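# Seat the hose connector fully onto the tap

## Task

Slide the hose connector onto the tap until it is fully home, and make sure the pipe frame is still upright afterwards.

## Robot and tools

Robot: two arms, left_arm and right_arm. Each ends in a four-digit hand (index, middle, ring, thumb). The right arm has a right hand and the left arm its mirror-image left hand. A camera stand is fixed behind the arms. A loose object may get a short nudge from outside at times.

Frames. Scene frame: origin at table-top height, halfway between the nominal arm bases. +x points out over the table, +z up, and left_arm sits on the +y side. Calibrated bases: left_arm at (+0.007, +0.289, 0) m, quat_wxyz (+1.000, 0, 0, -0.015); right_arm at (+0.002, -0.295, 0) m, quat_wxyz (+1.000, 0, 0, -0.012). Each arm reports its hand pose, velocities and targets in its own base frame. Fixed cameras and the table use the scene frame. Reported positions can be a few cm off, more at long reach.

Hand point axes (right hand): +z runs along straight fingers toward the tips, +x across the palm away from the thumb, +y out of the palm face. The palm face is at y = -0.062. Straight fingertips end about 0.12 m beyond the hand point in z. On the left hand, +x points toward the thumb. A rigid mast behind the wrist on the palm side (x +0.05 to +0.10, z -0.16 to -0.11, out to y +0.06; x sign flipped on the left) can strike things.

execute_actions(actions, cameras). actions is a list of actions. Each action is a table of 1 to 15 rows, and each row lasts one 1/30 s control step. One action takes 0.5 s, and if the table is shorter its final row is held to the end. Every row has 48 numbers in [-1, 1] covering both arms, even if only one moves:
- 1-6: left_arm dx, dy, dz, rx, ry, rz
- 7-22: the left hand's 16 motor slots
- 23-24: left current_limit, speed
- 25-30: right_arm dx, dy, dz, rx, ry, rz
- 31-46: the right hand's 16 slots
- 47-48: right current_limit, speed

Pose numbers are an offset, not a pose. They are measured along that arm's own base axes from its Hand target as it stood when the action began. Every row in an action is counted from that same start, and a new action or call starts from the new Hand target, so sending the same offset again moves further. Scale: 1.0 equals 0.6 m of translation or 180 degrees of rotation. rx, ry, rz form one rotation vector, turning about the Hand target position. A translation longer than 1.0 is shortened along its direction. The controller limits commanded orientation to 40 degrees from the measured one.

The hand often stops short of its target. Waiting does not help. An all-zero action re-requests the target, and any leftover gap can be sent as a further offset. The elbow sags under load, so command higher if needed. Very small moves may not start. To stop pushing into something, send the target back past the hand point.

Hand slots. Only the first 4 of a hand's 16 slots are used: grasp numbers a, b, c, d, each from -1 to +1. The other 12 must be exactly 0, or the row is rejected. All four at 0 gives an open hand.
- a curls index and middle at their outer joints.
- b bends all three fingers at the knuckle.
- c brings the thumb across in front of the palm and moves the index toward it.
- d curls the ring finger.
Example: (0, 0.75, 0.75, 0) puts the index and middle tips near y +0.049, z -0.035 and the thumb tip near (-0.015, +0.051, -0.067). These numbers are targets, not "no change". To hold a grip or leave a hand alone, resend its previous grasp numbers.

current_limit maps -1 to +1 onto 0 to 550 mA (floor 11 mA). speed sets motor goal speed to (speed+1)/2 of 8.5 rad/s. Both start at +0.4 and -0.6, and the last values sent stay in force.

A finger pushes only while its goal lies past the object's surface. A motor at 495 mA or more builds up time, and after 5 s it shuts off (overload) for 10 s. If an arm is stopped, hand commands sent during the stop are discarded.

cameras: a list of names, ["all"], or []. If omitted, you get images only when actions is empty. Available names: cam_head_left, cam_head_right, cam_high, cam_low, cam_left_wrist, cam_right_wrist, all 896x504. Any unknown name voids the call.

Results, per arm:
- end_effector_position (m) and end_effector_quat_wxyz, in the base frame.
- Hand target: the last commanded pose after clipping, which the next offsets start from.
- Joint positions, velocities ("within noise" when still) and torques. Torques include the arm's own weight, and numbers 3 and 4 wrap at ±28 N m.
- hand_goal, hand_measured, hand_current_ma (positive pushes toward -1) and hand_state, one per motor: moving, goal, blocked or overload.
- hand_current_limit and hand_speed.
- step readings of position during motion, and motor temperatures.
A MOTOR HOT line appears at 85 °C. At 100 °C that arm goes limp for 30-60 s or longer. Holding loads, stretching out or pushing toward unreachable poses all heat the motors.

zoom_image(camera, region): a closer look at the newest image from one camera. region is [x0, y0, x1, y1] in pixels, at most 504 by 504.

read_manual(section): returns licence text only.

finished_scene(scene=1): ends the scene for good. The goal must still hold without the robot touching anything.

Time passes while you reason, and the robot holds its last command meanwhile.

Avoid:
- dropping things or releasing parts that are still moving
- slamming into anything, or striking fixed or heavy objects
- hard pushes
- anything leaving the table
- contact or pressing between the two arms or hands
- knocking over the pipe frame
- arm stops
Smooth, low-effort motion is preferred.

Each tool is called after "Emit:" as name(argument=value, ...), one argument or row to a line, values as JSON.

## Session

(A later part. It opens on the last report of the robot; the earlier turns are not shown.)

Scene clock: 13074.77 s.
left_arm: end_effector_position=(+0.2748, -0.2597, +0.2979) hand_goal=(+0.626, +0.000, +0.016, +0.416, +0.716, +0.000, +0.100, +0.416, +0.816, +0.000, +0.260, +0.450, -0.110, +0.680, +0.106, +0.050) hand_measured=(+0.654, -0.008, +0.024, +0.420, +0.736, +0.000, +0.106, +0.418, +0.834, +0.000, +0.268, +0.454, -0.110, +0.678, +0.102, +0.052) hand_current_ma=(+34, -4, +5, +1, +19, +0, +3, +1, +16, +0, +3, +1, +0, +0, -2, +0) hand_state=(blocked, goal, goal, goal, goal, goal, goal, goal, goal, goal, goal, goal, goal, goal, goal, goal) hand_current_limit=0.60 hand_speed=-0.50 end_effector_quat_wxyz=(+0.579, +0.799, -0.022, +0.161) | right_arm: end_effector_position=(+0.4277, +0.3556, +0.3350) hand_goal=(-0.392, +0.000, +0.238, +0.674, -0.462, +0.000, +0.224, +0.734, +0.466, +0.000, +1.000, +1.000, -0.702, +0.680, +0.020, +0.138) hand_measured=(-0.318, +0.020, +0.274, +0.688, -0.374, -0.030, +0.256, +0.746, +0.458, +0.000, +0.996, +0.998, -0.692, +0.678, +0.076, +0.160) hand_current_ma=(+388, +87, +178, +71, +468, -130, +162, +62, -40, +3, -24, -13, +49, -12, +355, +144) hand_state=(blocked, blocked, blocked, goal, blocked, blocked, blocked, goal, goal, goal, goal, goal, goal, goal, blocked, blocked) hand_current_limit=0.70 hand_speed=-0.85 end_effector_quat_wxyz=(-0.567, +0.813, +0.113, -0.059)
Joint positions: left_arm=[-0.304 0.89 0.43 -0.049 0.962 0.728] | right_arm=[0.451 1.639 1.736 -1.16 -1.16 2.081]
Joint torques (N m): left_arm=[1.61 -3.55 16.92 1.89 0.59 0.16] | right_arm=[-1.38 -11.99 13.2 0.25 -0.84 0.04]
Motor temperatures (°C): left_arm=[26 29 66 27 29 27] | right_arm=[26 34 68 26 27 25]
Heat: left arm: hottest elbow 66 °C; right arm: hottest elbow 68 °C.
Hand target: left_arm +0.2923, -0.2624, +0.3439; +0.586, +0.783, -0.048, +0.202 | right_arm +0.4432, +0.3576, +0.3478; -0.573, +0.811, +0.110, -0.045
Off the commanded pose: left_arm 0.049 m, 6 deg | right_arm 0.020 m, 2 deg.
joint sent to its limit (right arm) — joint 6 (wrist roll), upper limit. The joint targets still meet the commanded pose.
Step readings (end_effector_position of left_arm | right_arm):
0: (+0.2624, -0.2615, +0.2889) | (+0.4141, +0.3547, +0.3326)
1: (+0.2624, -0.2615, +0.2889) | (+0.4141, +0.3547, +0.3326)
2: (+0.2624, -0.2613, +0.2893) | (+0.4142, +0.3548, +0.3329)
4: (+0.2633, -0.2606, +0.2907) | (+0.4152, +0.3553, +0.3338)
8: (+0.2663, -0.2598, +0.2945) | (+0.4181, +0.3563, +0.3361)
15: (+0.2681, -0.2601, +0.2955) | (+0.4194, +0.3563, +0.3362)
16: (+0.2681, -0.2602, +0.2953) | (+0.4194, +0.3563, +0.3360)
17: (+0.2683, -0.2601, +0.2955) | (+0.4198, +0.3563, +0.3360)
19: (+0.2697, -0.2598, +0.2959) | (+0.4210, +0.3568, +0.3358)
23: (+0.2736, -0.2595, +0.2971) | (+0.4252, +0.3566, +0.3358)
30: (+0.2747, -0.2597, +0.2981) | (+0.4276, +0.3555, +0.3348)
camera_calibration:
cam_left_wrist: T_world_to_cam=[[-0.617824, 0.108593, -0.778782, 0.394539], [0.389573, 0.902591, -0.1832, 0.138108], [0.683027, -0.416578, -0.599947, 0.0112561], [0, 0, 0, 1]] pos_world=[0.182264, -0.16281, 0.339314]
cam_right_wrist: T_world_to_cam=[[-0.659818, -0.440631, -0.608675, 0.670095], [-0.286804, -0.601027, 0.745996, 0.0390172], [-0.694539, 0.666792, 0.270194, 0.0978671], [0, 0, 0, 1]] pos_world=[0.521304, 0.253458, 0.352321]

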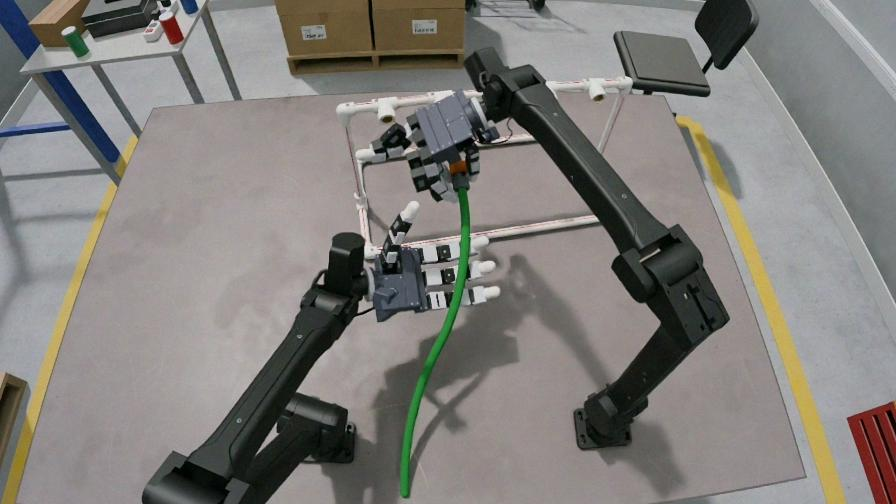

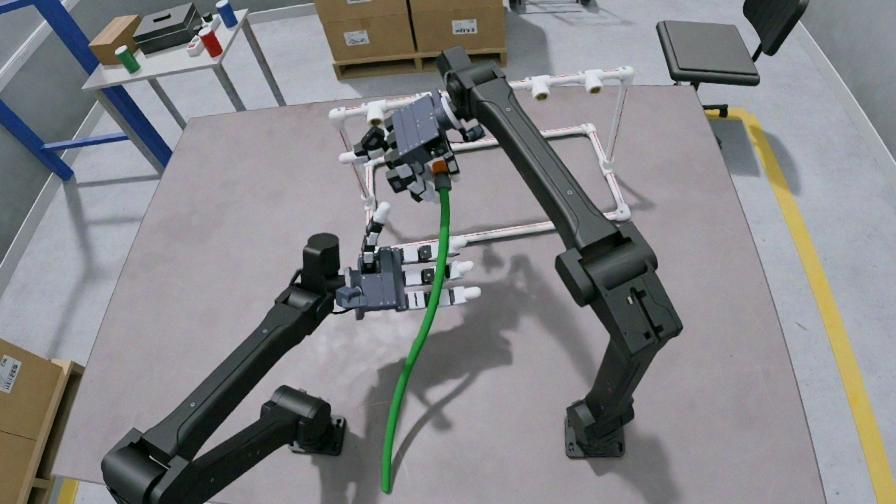

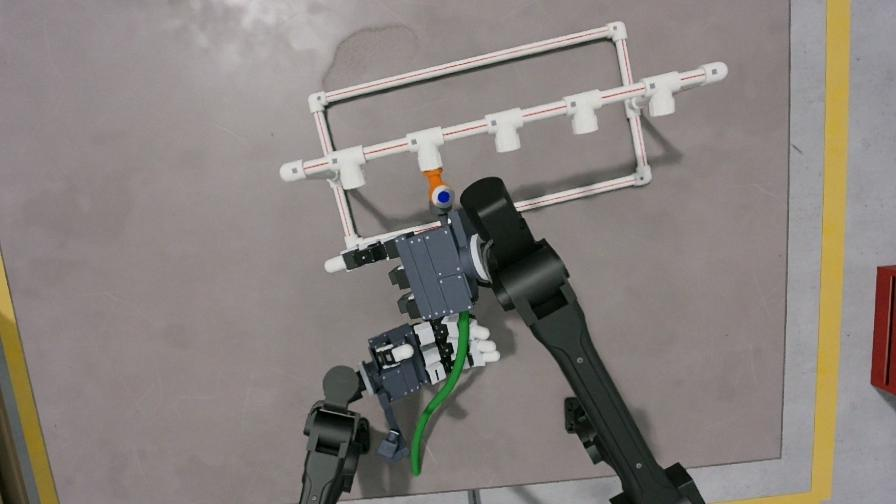

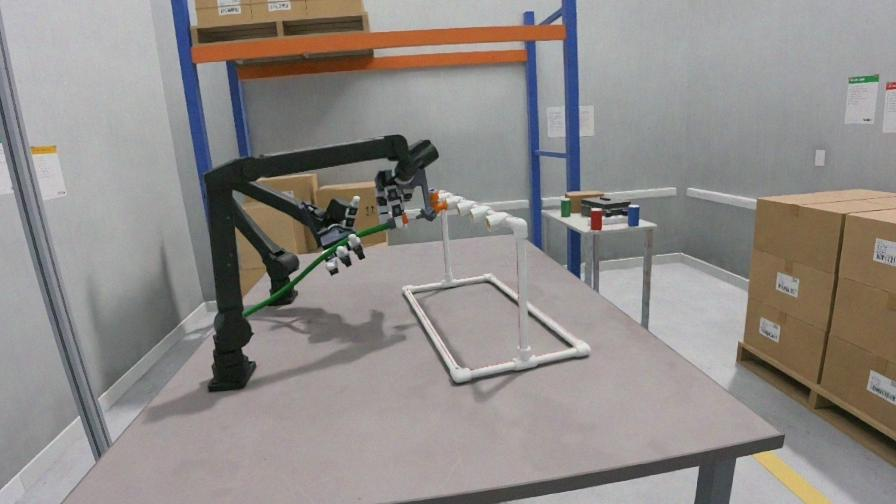

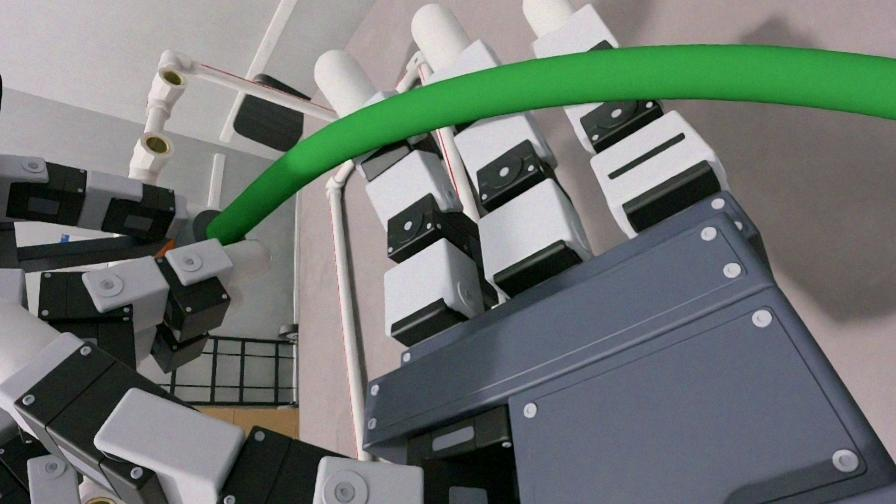

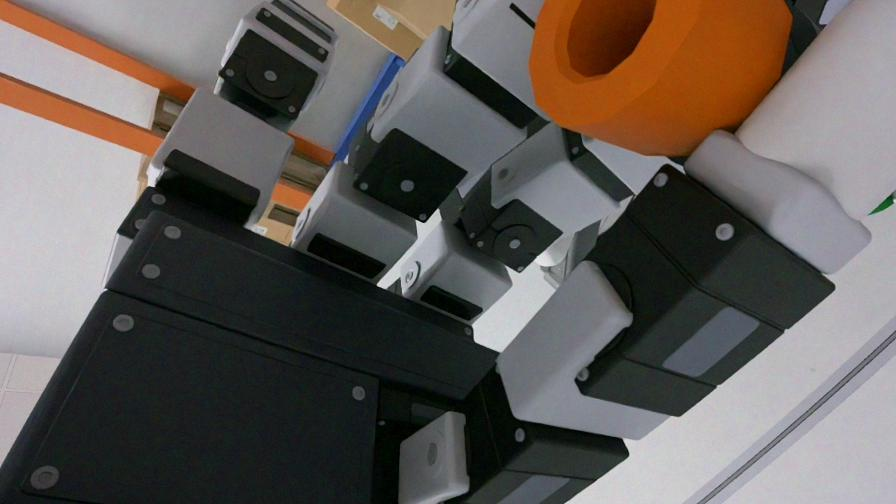

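Emit:
execute_actions(
  actions=[
    [[0,0,-0.04,0,0,0,0.3,0,0.5,0.2,0,0,0,0,0,0,0,0,0,0,0,0,0.6,-0.5,0,0,0,0,0,0,0.15,0.58,0.84,-0.8,0,0,0,0,0,0,0,0,0,0,0,0,0.7,-0.85]],
  ],
  cameras=["cam_low","cam_right_wrist","cam_head_left","cam_head_right"],
)

Emit:
zoom_image(
  camera="cam_right_wrist",
  region=[500, 0, 856, 200],
)

Emit:
zoom_image(
  camera="cam_low",
  region=[370, 190, 460, 250],
)

Emit:
zoom_image(
  camera="cam_head_left",
  region=[430, 140, 510, 230],
)

Scene clock: 13089.63 s.
left_arm: end_effector_position=(+0.2820, -0.2621, +0.2930) hand_goal=(+0.626, +0.000, +0.016, +0.416, +0.716, +0.000, +0.100, +0.416, +0.816, +0.000, +0.260, +0.450, -0.110, +0.680, +0.106, +0.050) hand_measured=(+0.654, -0.008, +0.024, +0.420, +0.736, +0.000, +0.106, +0.418, +0.834, +0.000, +0.268, +0.454, -0.110, +0.678, +0.102, +0.052) hand_current_ma=(+34, -4, +5, +1, +19, +0, +3, +1, +16, +0, +3, +1, +0, +0, -2, +0) hand_state=(blocked, goal, goal, goal, goal, goal, goal, goal, goal, goal, goal, goal, goal, goal, goal, goal) hand_current_limit=0.60 hand_speed=-0.50 end_effector_quat_wxyz=(+0.580, +0.796, -0.029, +0.169) | right_arm: end_effector_position=(+0.4281, +0.3558, +0.3338) hand_goal=(-0.392, +0.000, +0.238, +0.674, -0.462, +0.000, +0.224, +0.734, +0.466, +0.000, +1.000, +1.000, -0.702, +0.680, +0.020, +0.138) hand_measured=(-0.320, +0.020, +0.274, +0.688, -0.374, -0.030, +0.256, +0.746, +0.458, +0.000, +0.996, +0.998, -0.692, +0.678, +0.076, +0.160) hand_current_ma=(+384, +87, +178, +71, +467, -130, +162, +62, -40, +3, -24, -13, +49, -12, +355, +144) hand_state=(blocked, blocked, blocked, goal, blocked, blocked, blocked, goal, goal, goal, goal, goal, goal, goal, blocked, blocked) hand_current_limit=0.70 hand_speed=-0.85 end_effector_quat_wxyz=(-0.567, +0.814, +0.113, -0.060)
Joint positions: left_arm=[-0.304 0.939 0.43 0.018 0.962 0.733] | right_arm=[0.451 1.642 1.736 -1.16 -1.16 2.081]
Joint torques (N m): left_arm=[1.32 -3.9 13.34 2.93 0.49 0.11] | right_arm=[-1.38 -12.22 13.22 0.24 -0.84 0.04]
Motor temperatures (°C): left_arm=[26 29 64 27 29 27] | right_arm=[26 34 64 26 27 25]
Heat: left arm: hottest elbow 64 °C; right arm: hottest elbow 64 °C.
Hand target: left_arm +0.2923, -0.2623, +0.3199; +0.586, +0.783, -0.048, +0.202 | right_arm +0.4431, +0.3576, +0.3480; -0.573, +0.811, +0.110, -0.045
Off the commanded pose: left_arm 0.029 m, 5 deg | right_arm 0.021 m, 2 deg.
joint sent to its limit (right arm) — joint 6 (wrist roll), upper limit. The joint targets still meet the commanded pose.
Step readings (end_effector_position of left_arm | right_arm):
0: (+0.2748, -0.2597, +0.2979) | (+0.4277, +0.3556, +0.3350)
1: (+0.2748, -0.2597, +0.2978) | (+0.4277, +0.3556, +0.3350)
2: (+0.2750, -0.2598, +0.2975) | (+0.4277, +0.3556, +0.3350)
4: (+0.2767, -0.2604, +0.2961) | (+0.4277, +0.3556, +0.3350)
8: (+0.2809, -0.2617, +0.2921) | (+0.4278, +0.3556, +0.3346)
15: (+0.2820, -0.2621, +0.2926) | (+0.4281, +0.3558, +0.3338)
camera_calibration:
cam_right_wrist: T_world_to_cam=[[-0.661004, -0.441324, -0.606883, 0.669887], [-0.285238, -0.60028, 0.747197, 0.0388191], [-0.694056, 0.667006, 0.270905, 0.0978744], [0, 0, 0, 1]] pos_world=[0.521801, 0.253656, 0.351022]
Images, in order (width x height): cam_head_left 896x504, cam_head_right 896x504, cam_low 896x504, cam_right_wrist 896x504.

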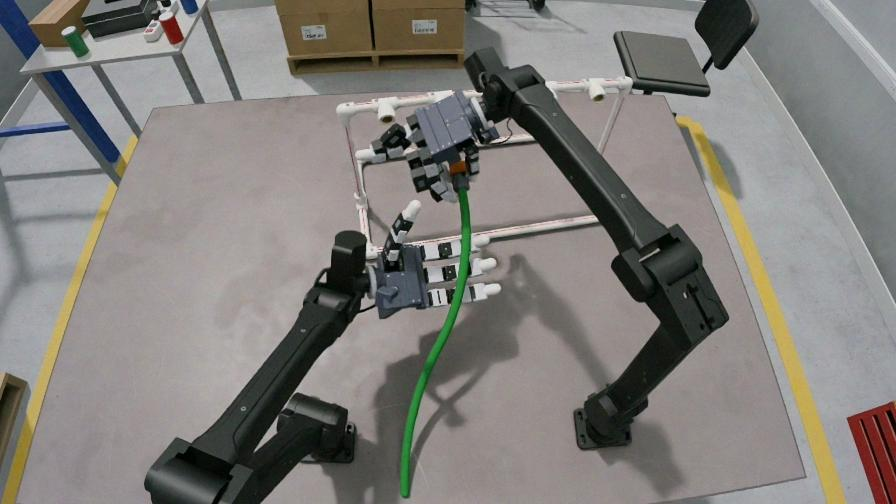

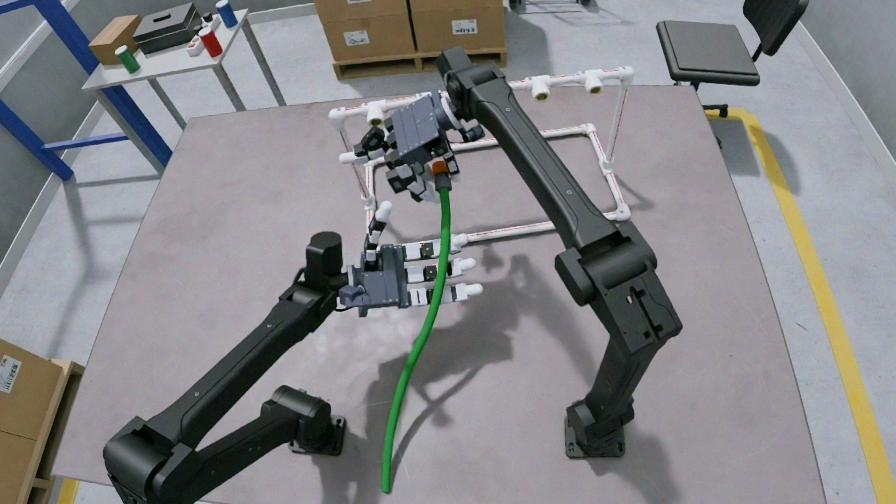

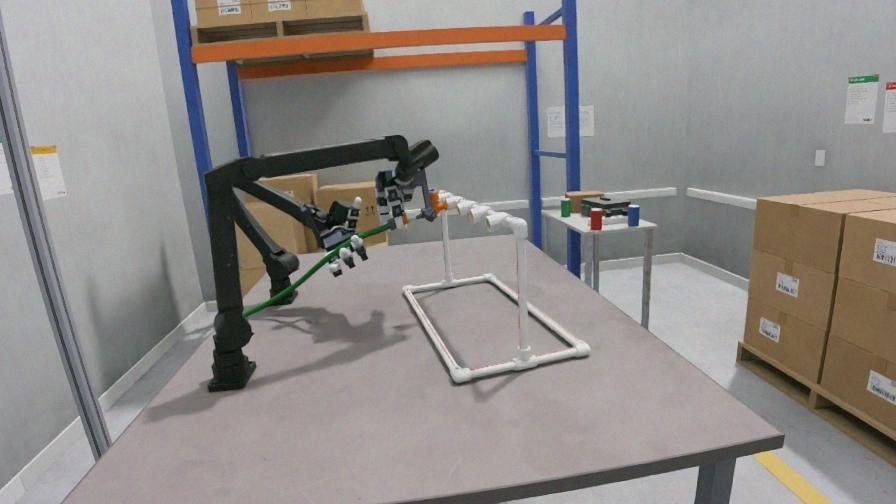

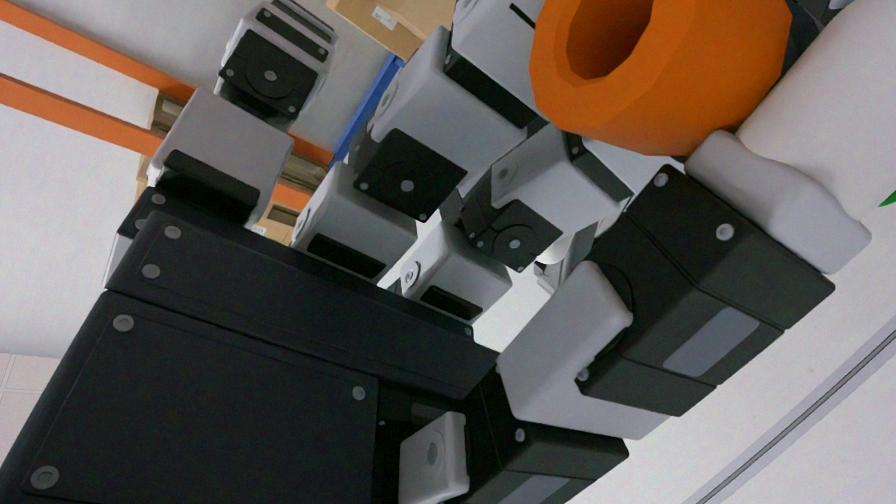

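Scaled by 1.416.

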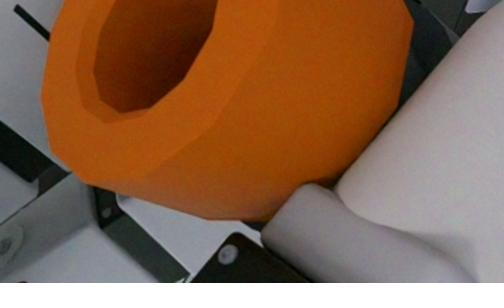

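Scaled by 5.600.

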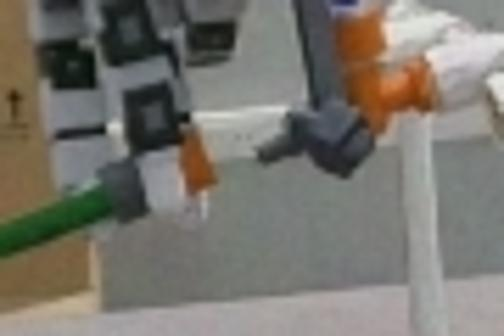

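Scaled by 5.600.

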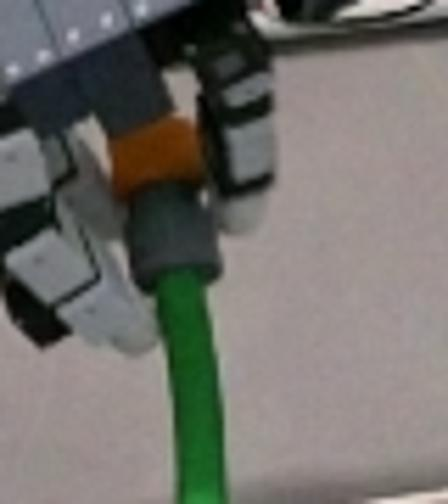

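Emit:
zoom_image(
  camera="cam_low",
  region=[380, 200, 440, 240],
)

Scaled by 8.400.

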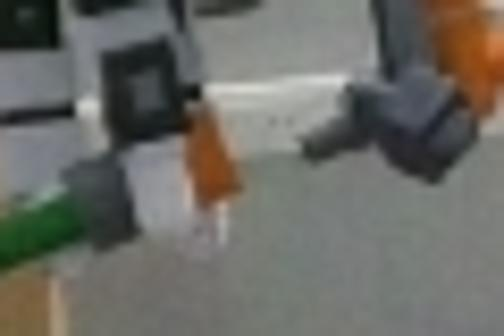

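Emit:
execute_actions(
  actions=[
    [[0.009,0,-0.004,0,0,0,0.3,0,0.5,0.2,0,0,0,0,0,0,0,0,0,0,0,0,0.6,-0.5,0.0117,-0.0008,-0.008,0,0,0,0.15,0.58,0.84,-0.8,0,0,0,0,0,0,0,0,0,0,0,0,0.7,-0.85]],
    [[0.009,0,-0.004,0,0,0,0.3,0,0.5,0.2,0,0,0,0,0,0,0,0,0,0,0,0,0.6,-0.5,0.0117,-0.0008,-0.006,0,0,0,0.15,0.58,0.84,-0.8,0,0,0,0,0,0,0,0,0,0,0,0,0.7,-0.85]],
  ],
  cameras=["all"],
)

Emit:
zoom_image(
  camera="cam_low",
  region=[380, 200, 440, 240],
)

Emit:
zoom_image(
  camera="cam_right_wrist",
  region=[400, 0, 756, 200],
)

Emit:
zoom_image(
  camera="cam_head_left",
  region=[430, 130, 510, 220],
)

Emit:
zoom_image(
  camera="cam_high",
  region=[380, 150, 540, 270],
)

Scene clock: 13156.07 s.
left_arm: end_effector_position=(+0.2900, -0.2615, +0.2834) hand_goal=(+0.626, +0.000, +0.016, +0.416, +0.716, +0.000, +0.100, +0.416, +0.816, +0.000, +0.260, +0.450, -0.110, +0.680, +0.106, +0.050) hand_measured=(+0.654, -0.008, +0.024, +0.420, +0.736, +0.000, +0.106, +0.418, +0.834, +0.000, +0.268, +0.454, -0.110, +0.678, +0.102, +0.052) hand_current_ma=(+34, -4, +5, +1, +19, +0, +3, +1, +16, +0, +3, +1, +0, +0, -2, +0) hand_state=(blocked, goal, goal, goal, goal, goal, goal, goal, goal, goal, goal, goal, goal, goal, goal, goal) hand_current_limit=0.60 hand_speed=-0.50 end_effector_quat_wxyz=(+0.579, +0.798, -0.025, +0.165) | right_arm: end_effector_position=(+0.4371, +0.3548, +0.3224) hand_goal=(-0.392, +0.000, +0.238, +0.674, -0.462, +0.000, +0.224, +0.734, +0.466, +0.000, +1.000, +1.000, -0.702, +0.680, +0.020, +0.138) hand_measured=(-0.320, +0.020, +0.274, +0.688, -0.374, -0.030, +0.256, +0.746, +0.458, +0.000, +0.996, +0.998, -0.690, +0.678, +0.076, +0.160) hand_current_ma=(+384, +87, +178, +71, +467, -130, +162, +62, -40, +3, -24, -13, +64, -12, +355, +144) hand_state=(blocked, blocked, blocked, goal, blocked, blocked, blocked, goal, goal, goal, goal, goal, goal, goal, blocked, blocked) hand_current_limit=0.70 hand_speed=-0.85 end_effector_quat_wxyz=(-0.566, +0.815, +0.104, -0.067)
Joint positions: left_arm=[-0.293 0.985 0.43 0.049 0.97 0.737] | right_arm=[0.442 1.67 1.743 -1.16 -1.163 2.081]
Joint torques (N m): left_arm=[1.55 -4.54 13.97 2.76 0.61 0.17] | right_arm=[-1.55 -12.69 13.46 0.77 -0.86 0.05]
Motor temperatures (°C): left_arm=[26 29 56 27 29 26] | right_arm=[26 34 60 26 27 25]
Heat: left arm: hottest elbow 56 °C; right arm: hottest elbow 60 °C.
Hand target: left_arm +0.3031, -0.2623, +0.3152; +0.586, +0.783, -0.048, +0.202 | right_arm +0.4571, +0.3567, +0.3394; -0.573, +0.811, +0.110, -0.045
Off the commanded pose: left_arm 0.034 m, 5 deg | right_arm 0.027 m, 3 deg.
joint sent to its limit (right arm) — joint 6 (wrist roll), upper limit. The joint targets still meet the commanded pose.
Step readings (end_effector_position of left_arm | right_arm):
0: (+0.2820, -0.2621, +0.2930) | (+0.4281, +0.3558, +0.3338)
1: (+0.2820, -0.2621, +0.2930) | (+0.4281, +0.3558, +0.3338)
2: (+0.2822, -0.2621, +0.2930) | (+0.4281, +0.3558, +0.3336)
4: (+0.2829, -0.2623, +0.2920) | (+0.4284, +0.3557, +0.3332)
8: (+0.2851, -0.2624, +0.2889) | (+0.4304, +0.3551, +0.3303)
15: (+0.2858, -0.2623, +0.2879) | (+0.4326, +0.3548, +0.3261)
16: (+0.2858, -0.2623, +0.2879) | (+0.4325, +0.3549, +0.3262)
17: (+0.2859, -0.2623, +0.2879) | (+0.4325, +0.3549, +0.3264)
19: (+0.2868, -0.2621, +0.2871) | (+0.4331, +0.3551, +0.3268)
23: (+0.2894, -0.2614, +0.2842) | (+0.4354, +0.3548, +0.3261)
30: (+0.2900, -0.2615, +0.2834) | (+0.4371, +0.3548, +0.3223)
camera_calibration:
cam_left_wrist: T_world_to_cam=[[-0.610138, 0.106093, -0.78516, 0.391729], [0.390437, 0.902572, -0.181445, 0.13039], [0.689413, -0.417262, -0.592117, -0.01285], [0, 0, 0, 1]] pos_world=[0.196958, -0.164608, 0.32362]
cam_right_wrist: T_world_to_cam=[[-0.676837, -0.439877, -0.590254, 0.66947], [-0.274504, -0.593178, 0.756827, 0.0390066], [-0.683036, 0.674276, 0.280737, 0.0972528], [0, 0, 0, 1]] pos_world=[0.530257, 0.252047, 0.338334]

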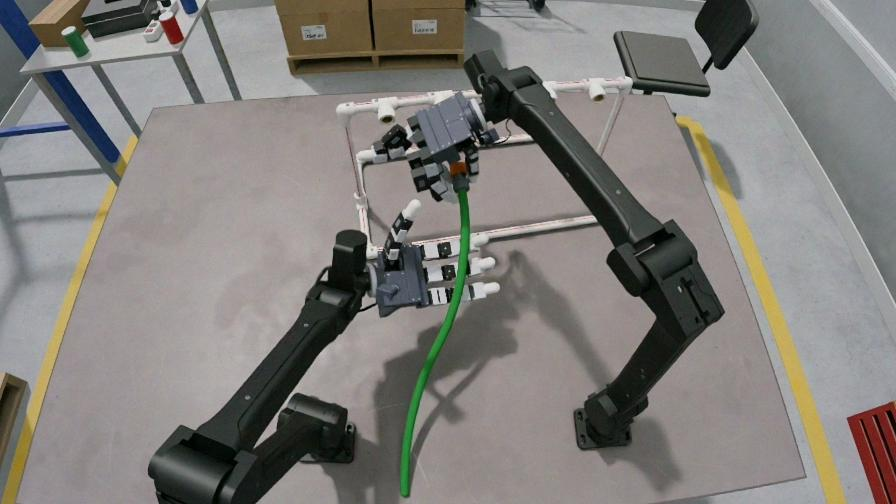

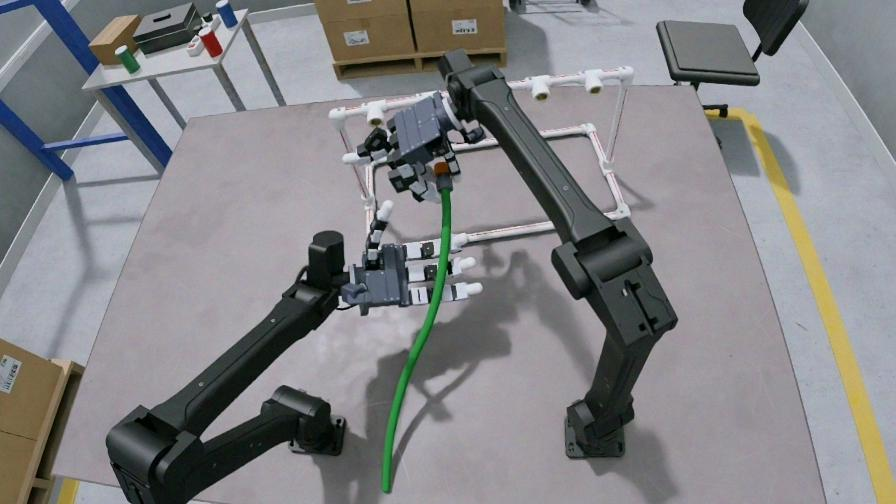

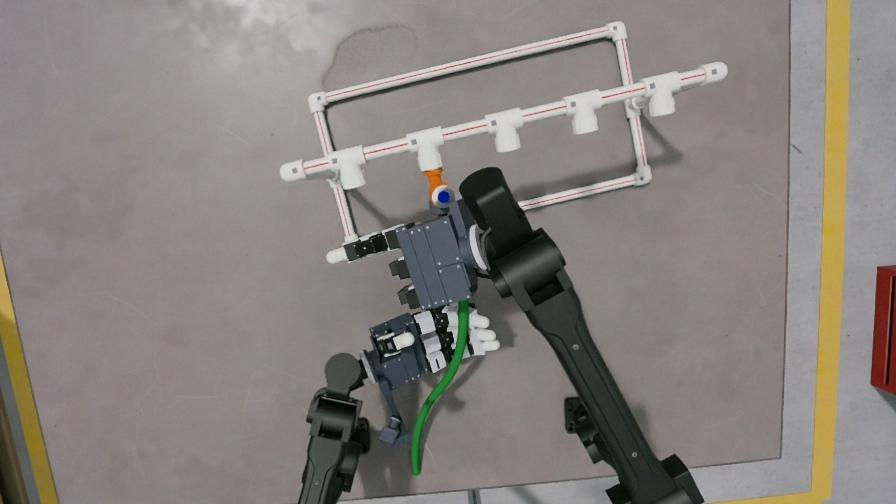

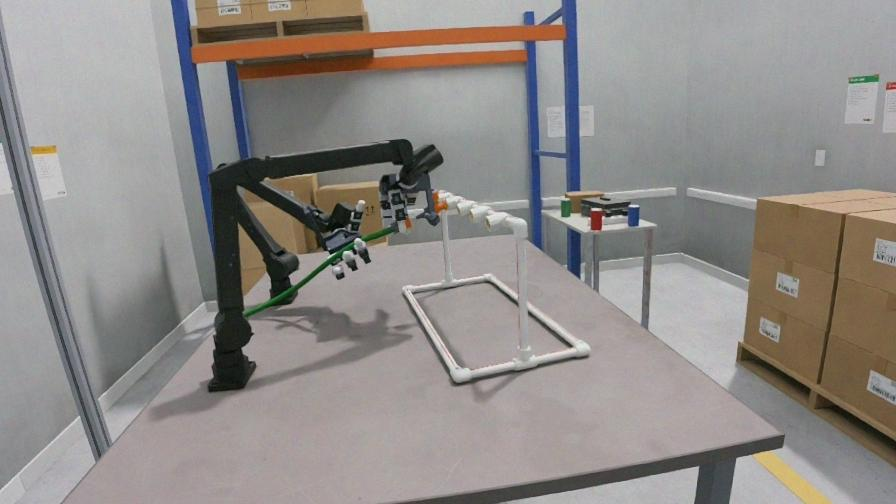

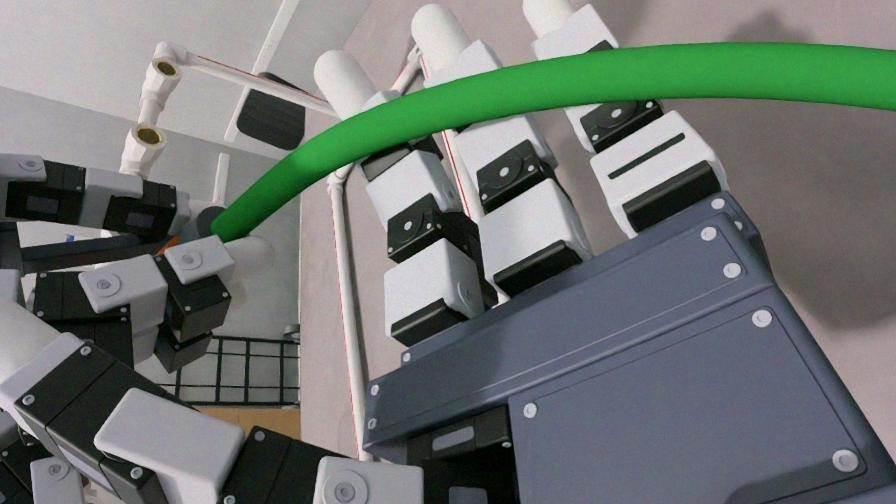

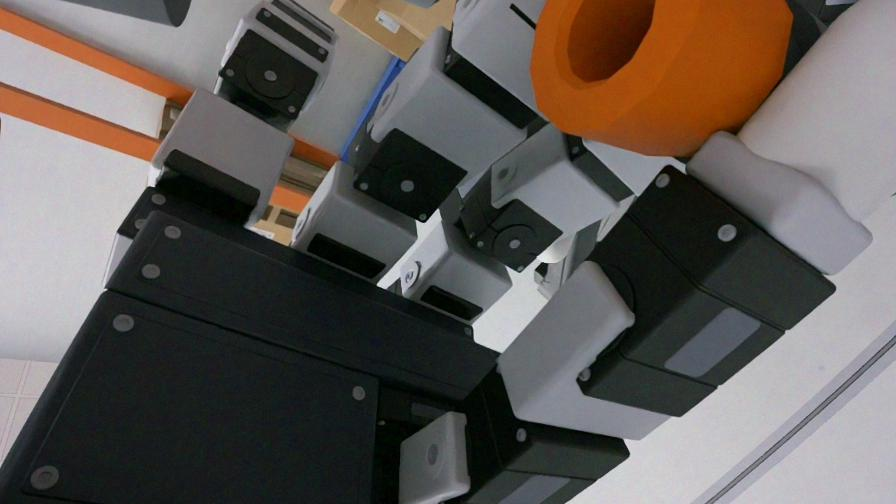

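Scaled by 8.400.

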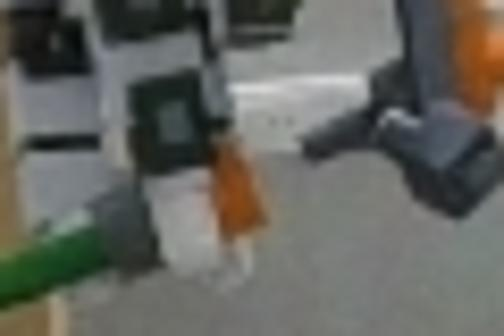

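Scaled by 1.416.

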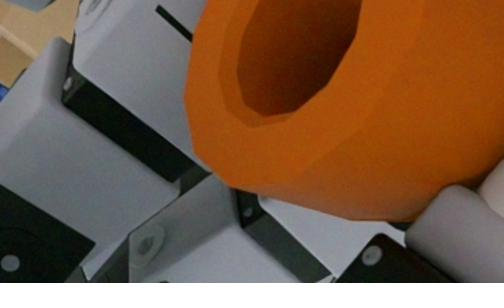

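Scaled by 5.600.

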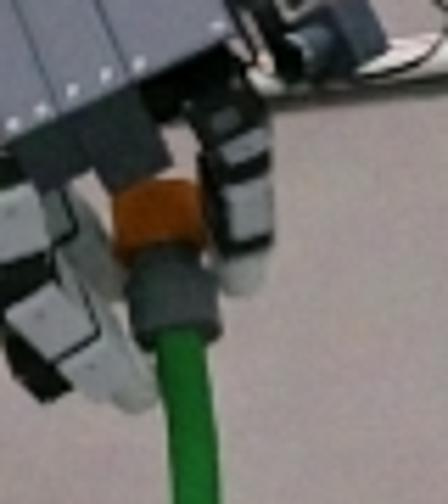

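Scaled by 3.150.

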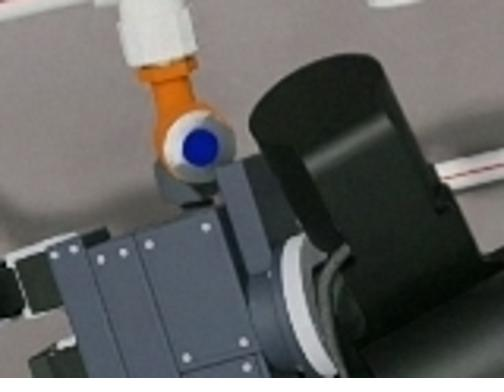

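Emit:
zoom_image(
  camera="cam_right_wrist",
  region=[0, 0, 356, 200],
)

Scaled by 1.416.

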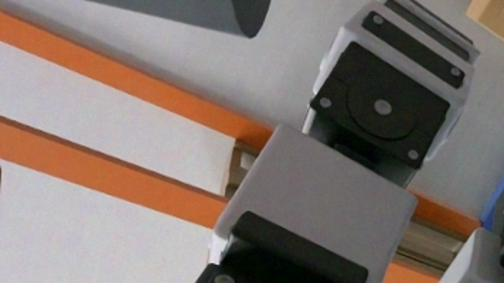

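Emit:
zoom_image(
  camera="cam_high",
  region=[310, 190, 470, 310],
)

Scaled by 3.150.

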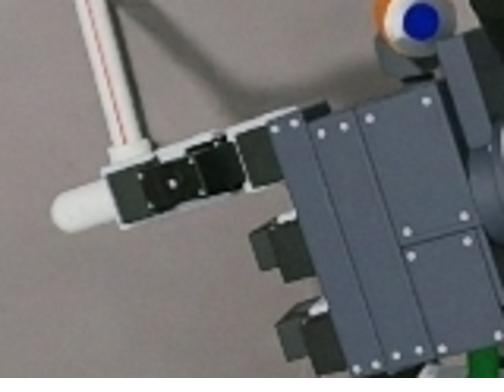

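Emit:
execute_actions(
  actions=[
    [[0,0.009,0,0,0,0,0.3,0,0.5,0.2,0,0,0,0,0,0,0,0,0,0,0,0,0.6,-0.5,0,0.009,0.001,0,0,0,0.15,0.58,0.84,-0.8,0,0,0,0,0,0,0,0,0,0,0,0,0.7,-0.85]],
    [[0,0.009,0,0,0,0,0.3,0,0.5,0.2,0,0,0,0,0,0,0,0,0,0,0,0,0.6,-0.5,0,0.009,0.001,0,0,0,0.15,0.58,0.84,-0.8,0,0,0,0,0,0,0,0,0,0,0,0,0.7,-0.85]],
  ],
  cameras=["all"],
)

Emit:
zoom_image(
  camera="cam_low",
  region=[380, 200, 440, 240],
)

Emit:
zoom_image(
  camera="cam_head_left",
  region=[430, 130, 510, 220],
)

Emit:
zoom_image(
  camera="cam_right_wrist",
  region=[300, 0, 800, 280],
)

Scene clock: 13359.10 s.
left_arm: end_effector_position=(+0.2932, -0.2513, +0.2854) hand_goal=(+0.626, +0.000, +0.016, +0.416, +0.716, +0.000, +0.100, +0.416, +0.816, +0.000, +0.260, +0.450, -0.110, +0.680, +0.106, +0.050) hand_measured=(+0.654, -0.004, +0.026, +0.420, +0.736, +0.000, +0.106, +0.418, +0.834, +0.000, +0.268, +0.454, -0.110, +0.678, +0.102, +0.052) hand_current_ma=(+34, -2, +7, +1, +19, +0, +3, +1, +16, +0, +3, +1, +0, +0, -2, +0) hand_state=(blocked, goal, goal, goal, goal, goal, goal, goal, goal, goal, goal, goal, goal, goal, goal, goal) hand_current_limit=0.60 hand_speed=-0.50 end_effector_quat_wxyz=(+0.582, +0.794, -0.025, +0.172) | right_arm: end_effector_position=(+0.4433, +0.3594, +0.3253) hand_goal=(-0.392, +0.000, +0.238, +0.674, -0.462, +0.000, +0.224, +0.734, +0.466, +0.000, +1.000, +1.000, -0.702, +0.680, +0.020, +0.138) hand_measured=(-0.320, +0.020, +0.274, +0.688, -0.374, -0.030, +0.256, +0.746, +0.458, +0.000, +0.996, +0.998, -0.684, +0.678, +0.076, +0.160) hand_current_ma=(+384, +88, +178, +71, +468, -130, +162, +62, -40, +3, -24, -13, +85, -12, +355, +144) hand_state=(blocked, blocked, blocked, goal, blocked, blocked, blocked, goal, goal, goal, goal, goal, goal, goal, blocked, blocked) hand_current_limit=0.70 hand_speed=-0.85 end_effector_quat_wxyz=(-0.567, +0.814, +0.108, -0.063)
Joint positions: left_arm=[-0.255 0.985 0.43 0.046 1 0.759] | right_arm=[0.444 1.686 1.77 -1.16 -1.163 2.081]
Joint torques (N m): left_arm=[1.61 -5.13 13.93 1.66 0.77 0.18] | right_arm=[-0.56 -12.69 13.67 0.4 -0.68 0.05]
Motor temperatures (°C): left_arm=[26 29 58 27 30 27] | right_arm=[26 35 63 26 28 25]
Heat: left arm: hottest elbow 58 °C; right arm: hottest elbow 63 °C.
Hand target: left_arm +0.3031, -0.2515, +0.3151; +0.586, +0.783, -0.048, +0.202 | right_arm +0.4572, +0.3674, +0.3407; -0.573, +0.811, +0.110, -0.045
Off the commanded pose: left_arm 0.031 m, 4 deg | right_arm 0.022 m, 2 deg.
joint sent to its limit (right arm) — joint 6 (wrist roll), upper limit. The joint targets still meet the commanded pose.
Step readings (end_effector_position of left_arm | right_arm):
0: (+0.2900, -0.2615, +0.2834) | (+0.4371, +0.3548, +0.3224)
1: (+0.2899, -0.2615, +0.2834) | (+0.4371, +0.3548, +0.3224)
2: (+0.2897, -0.2613, +0.2836) | (+0.4371, +0.3548, +0.3225)
4: (+0.2898, -0.2602, +0.2841) | (+0.4379, +0.3552, +0.3234)
8: (+0.2913, -0.2574, +0.2845) | (+0.4397, +0.3561, +0.3250)
15: (+0.2916, -0.2567, +0.2845) | (+0.4403, +0.3563, +0.3246)
16: (+0.2915, -0.2568, +0.2846) | (+0.4404, +0.3564, +0.3244)
17: (+0.2914, -0.2565, +0.2848) | (+0.4405, +0.3564, +0.3243)
19: (+0.2917, -0.2550, +0.2852) | (+0.4413, +0.3568, +0.3246)
23: (+0.2932, -0.2520, +0.2857) | (+0.4433, +0.3582, +0.3253)
30: (+0.2931, -0.2515, +0.2854) | (+0.4433, +0.3594, +0.3251)
camera_calibration:
cam_left_wrist: T_world_to_cam=[[-0.600277, 0.0957425, -0.794041, 0.391248], [0.387305, 0.903432, -0.183861, 0.122113], [0.699759, -0.417903, -0.579392, -0.0165583], [0, 0, 0, 1]] pos_world=[0.199149, -0.1547, 0.323525]
cam_right_wrist: T_world_to_cam=[[-0.669729, -0.438885, -0.599035, 0.676863], [-0.280382, -0.597513, 0.751241, 0.0472299], [-0.68764, 0.671087, 0.277116, 0.101971], [0, 0, 0, 1]] pos_world=[0.536676, 0.256854, 0.341725]

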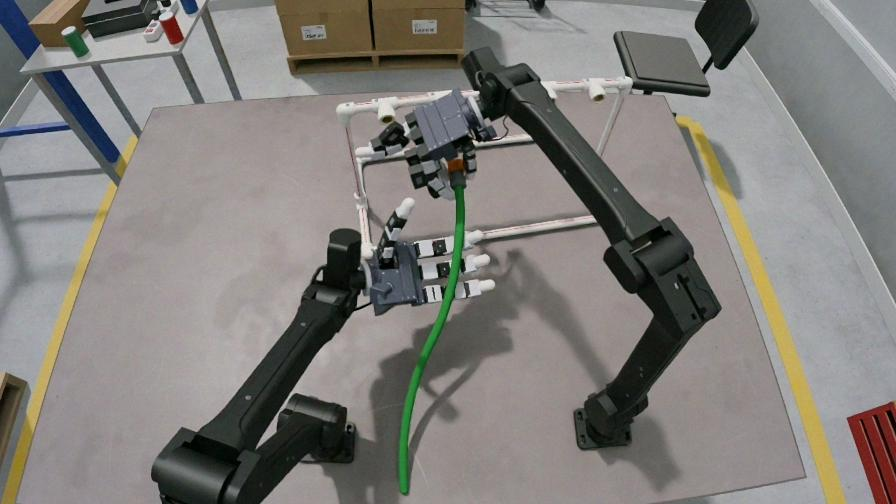

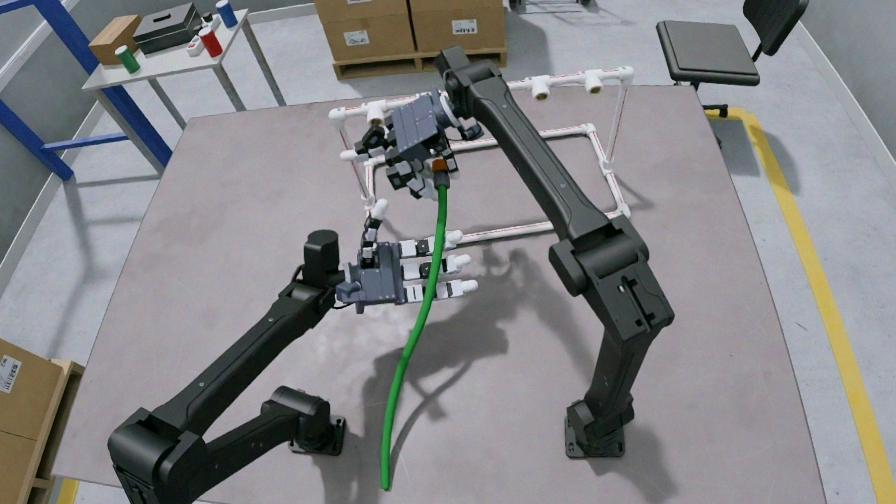

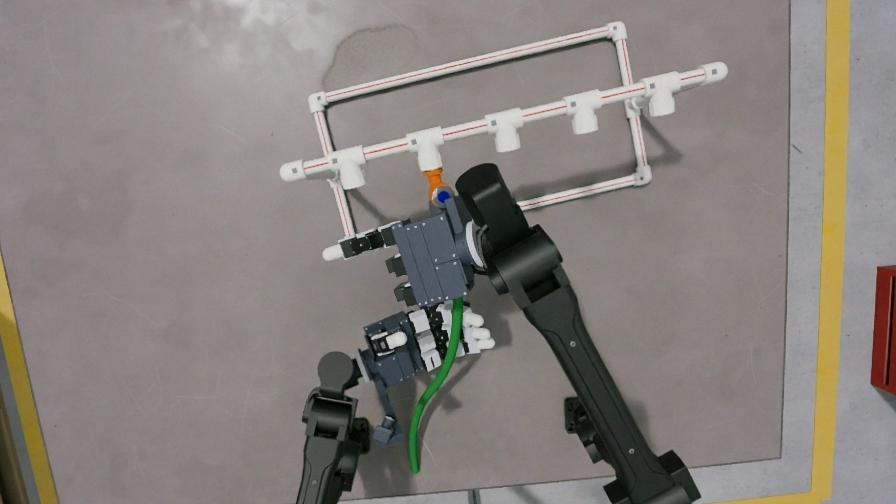

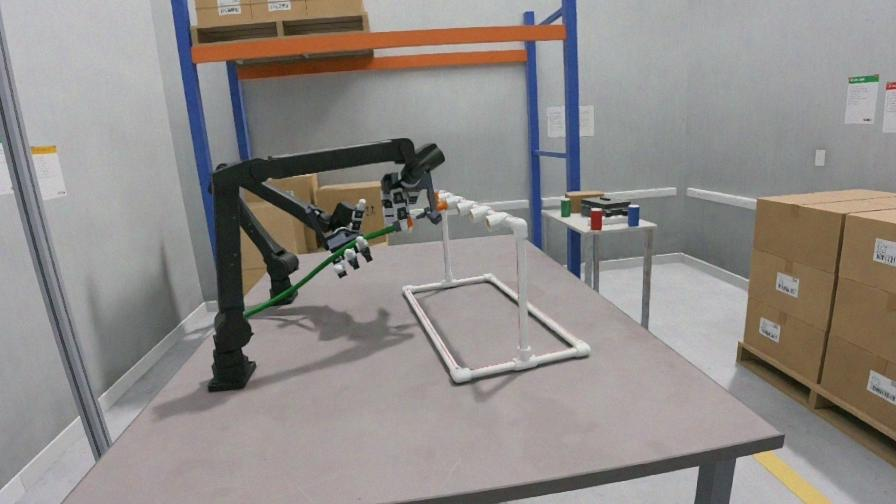

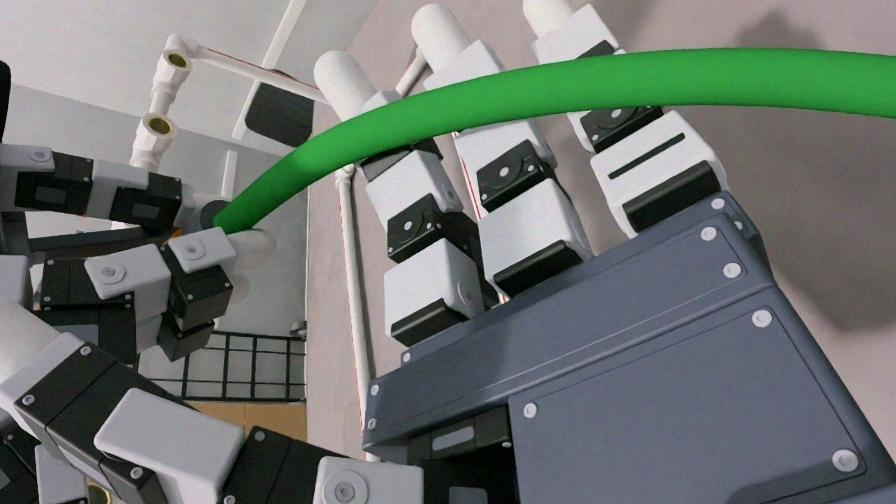

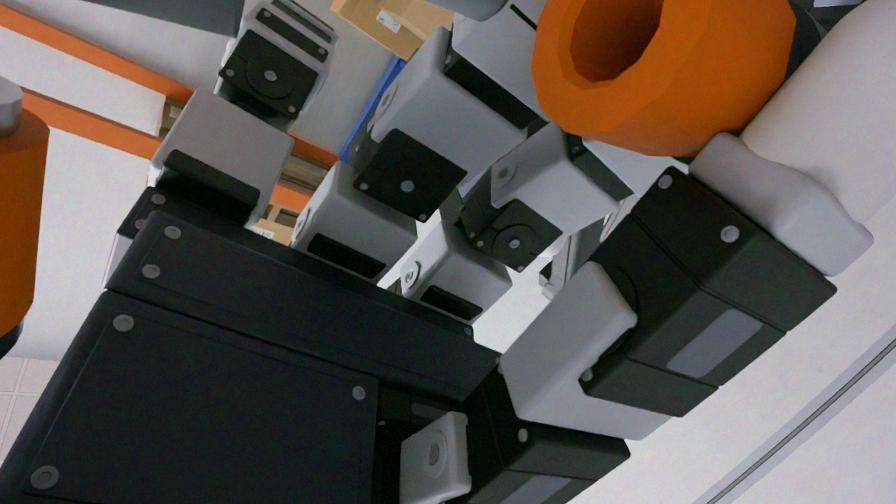

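Scaled by 8.400.

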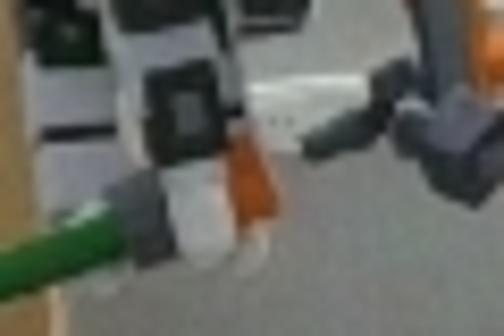

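Scaled by 5.600.

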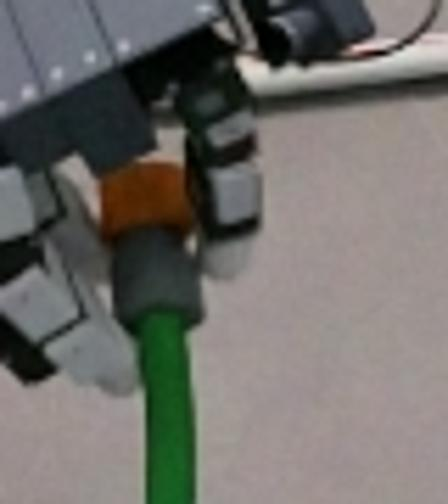

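Scaled by 1.008.

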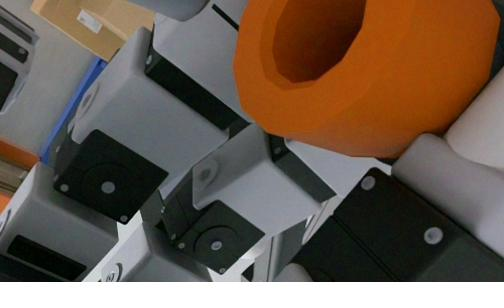

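Emit:
zoom_image(
  camera="cam_right_wrist",
  region=[400, 0, 700, 100],
)

Scaled by 1.680.

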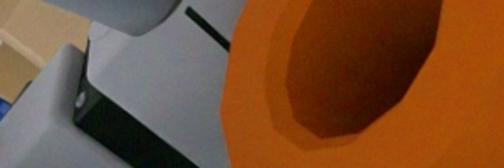

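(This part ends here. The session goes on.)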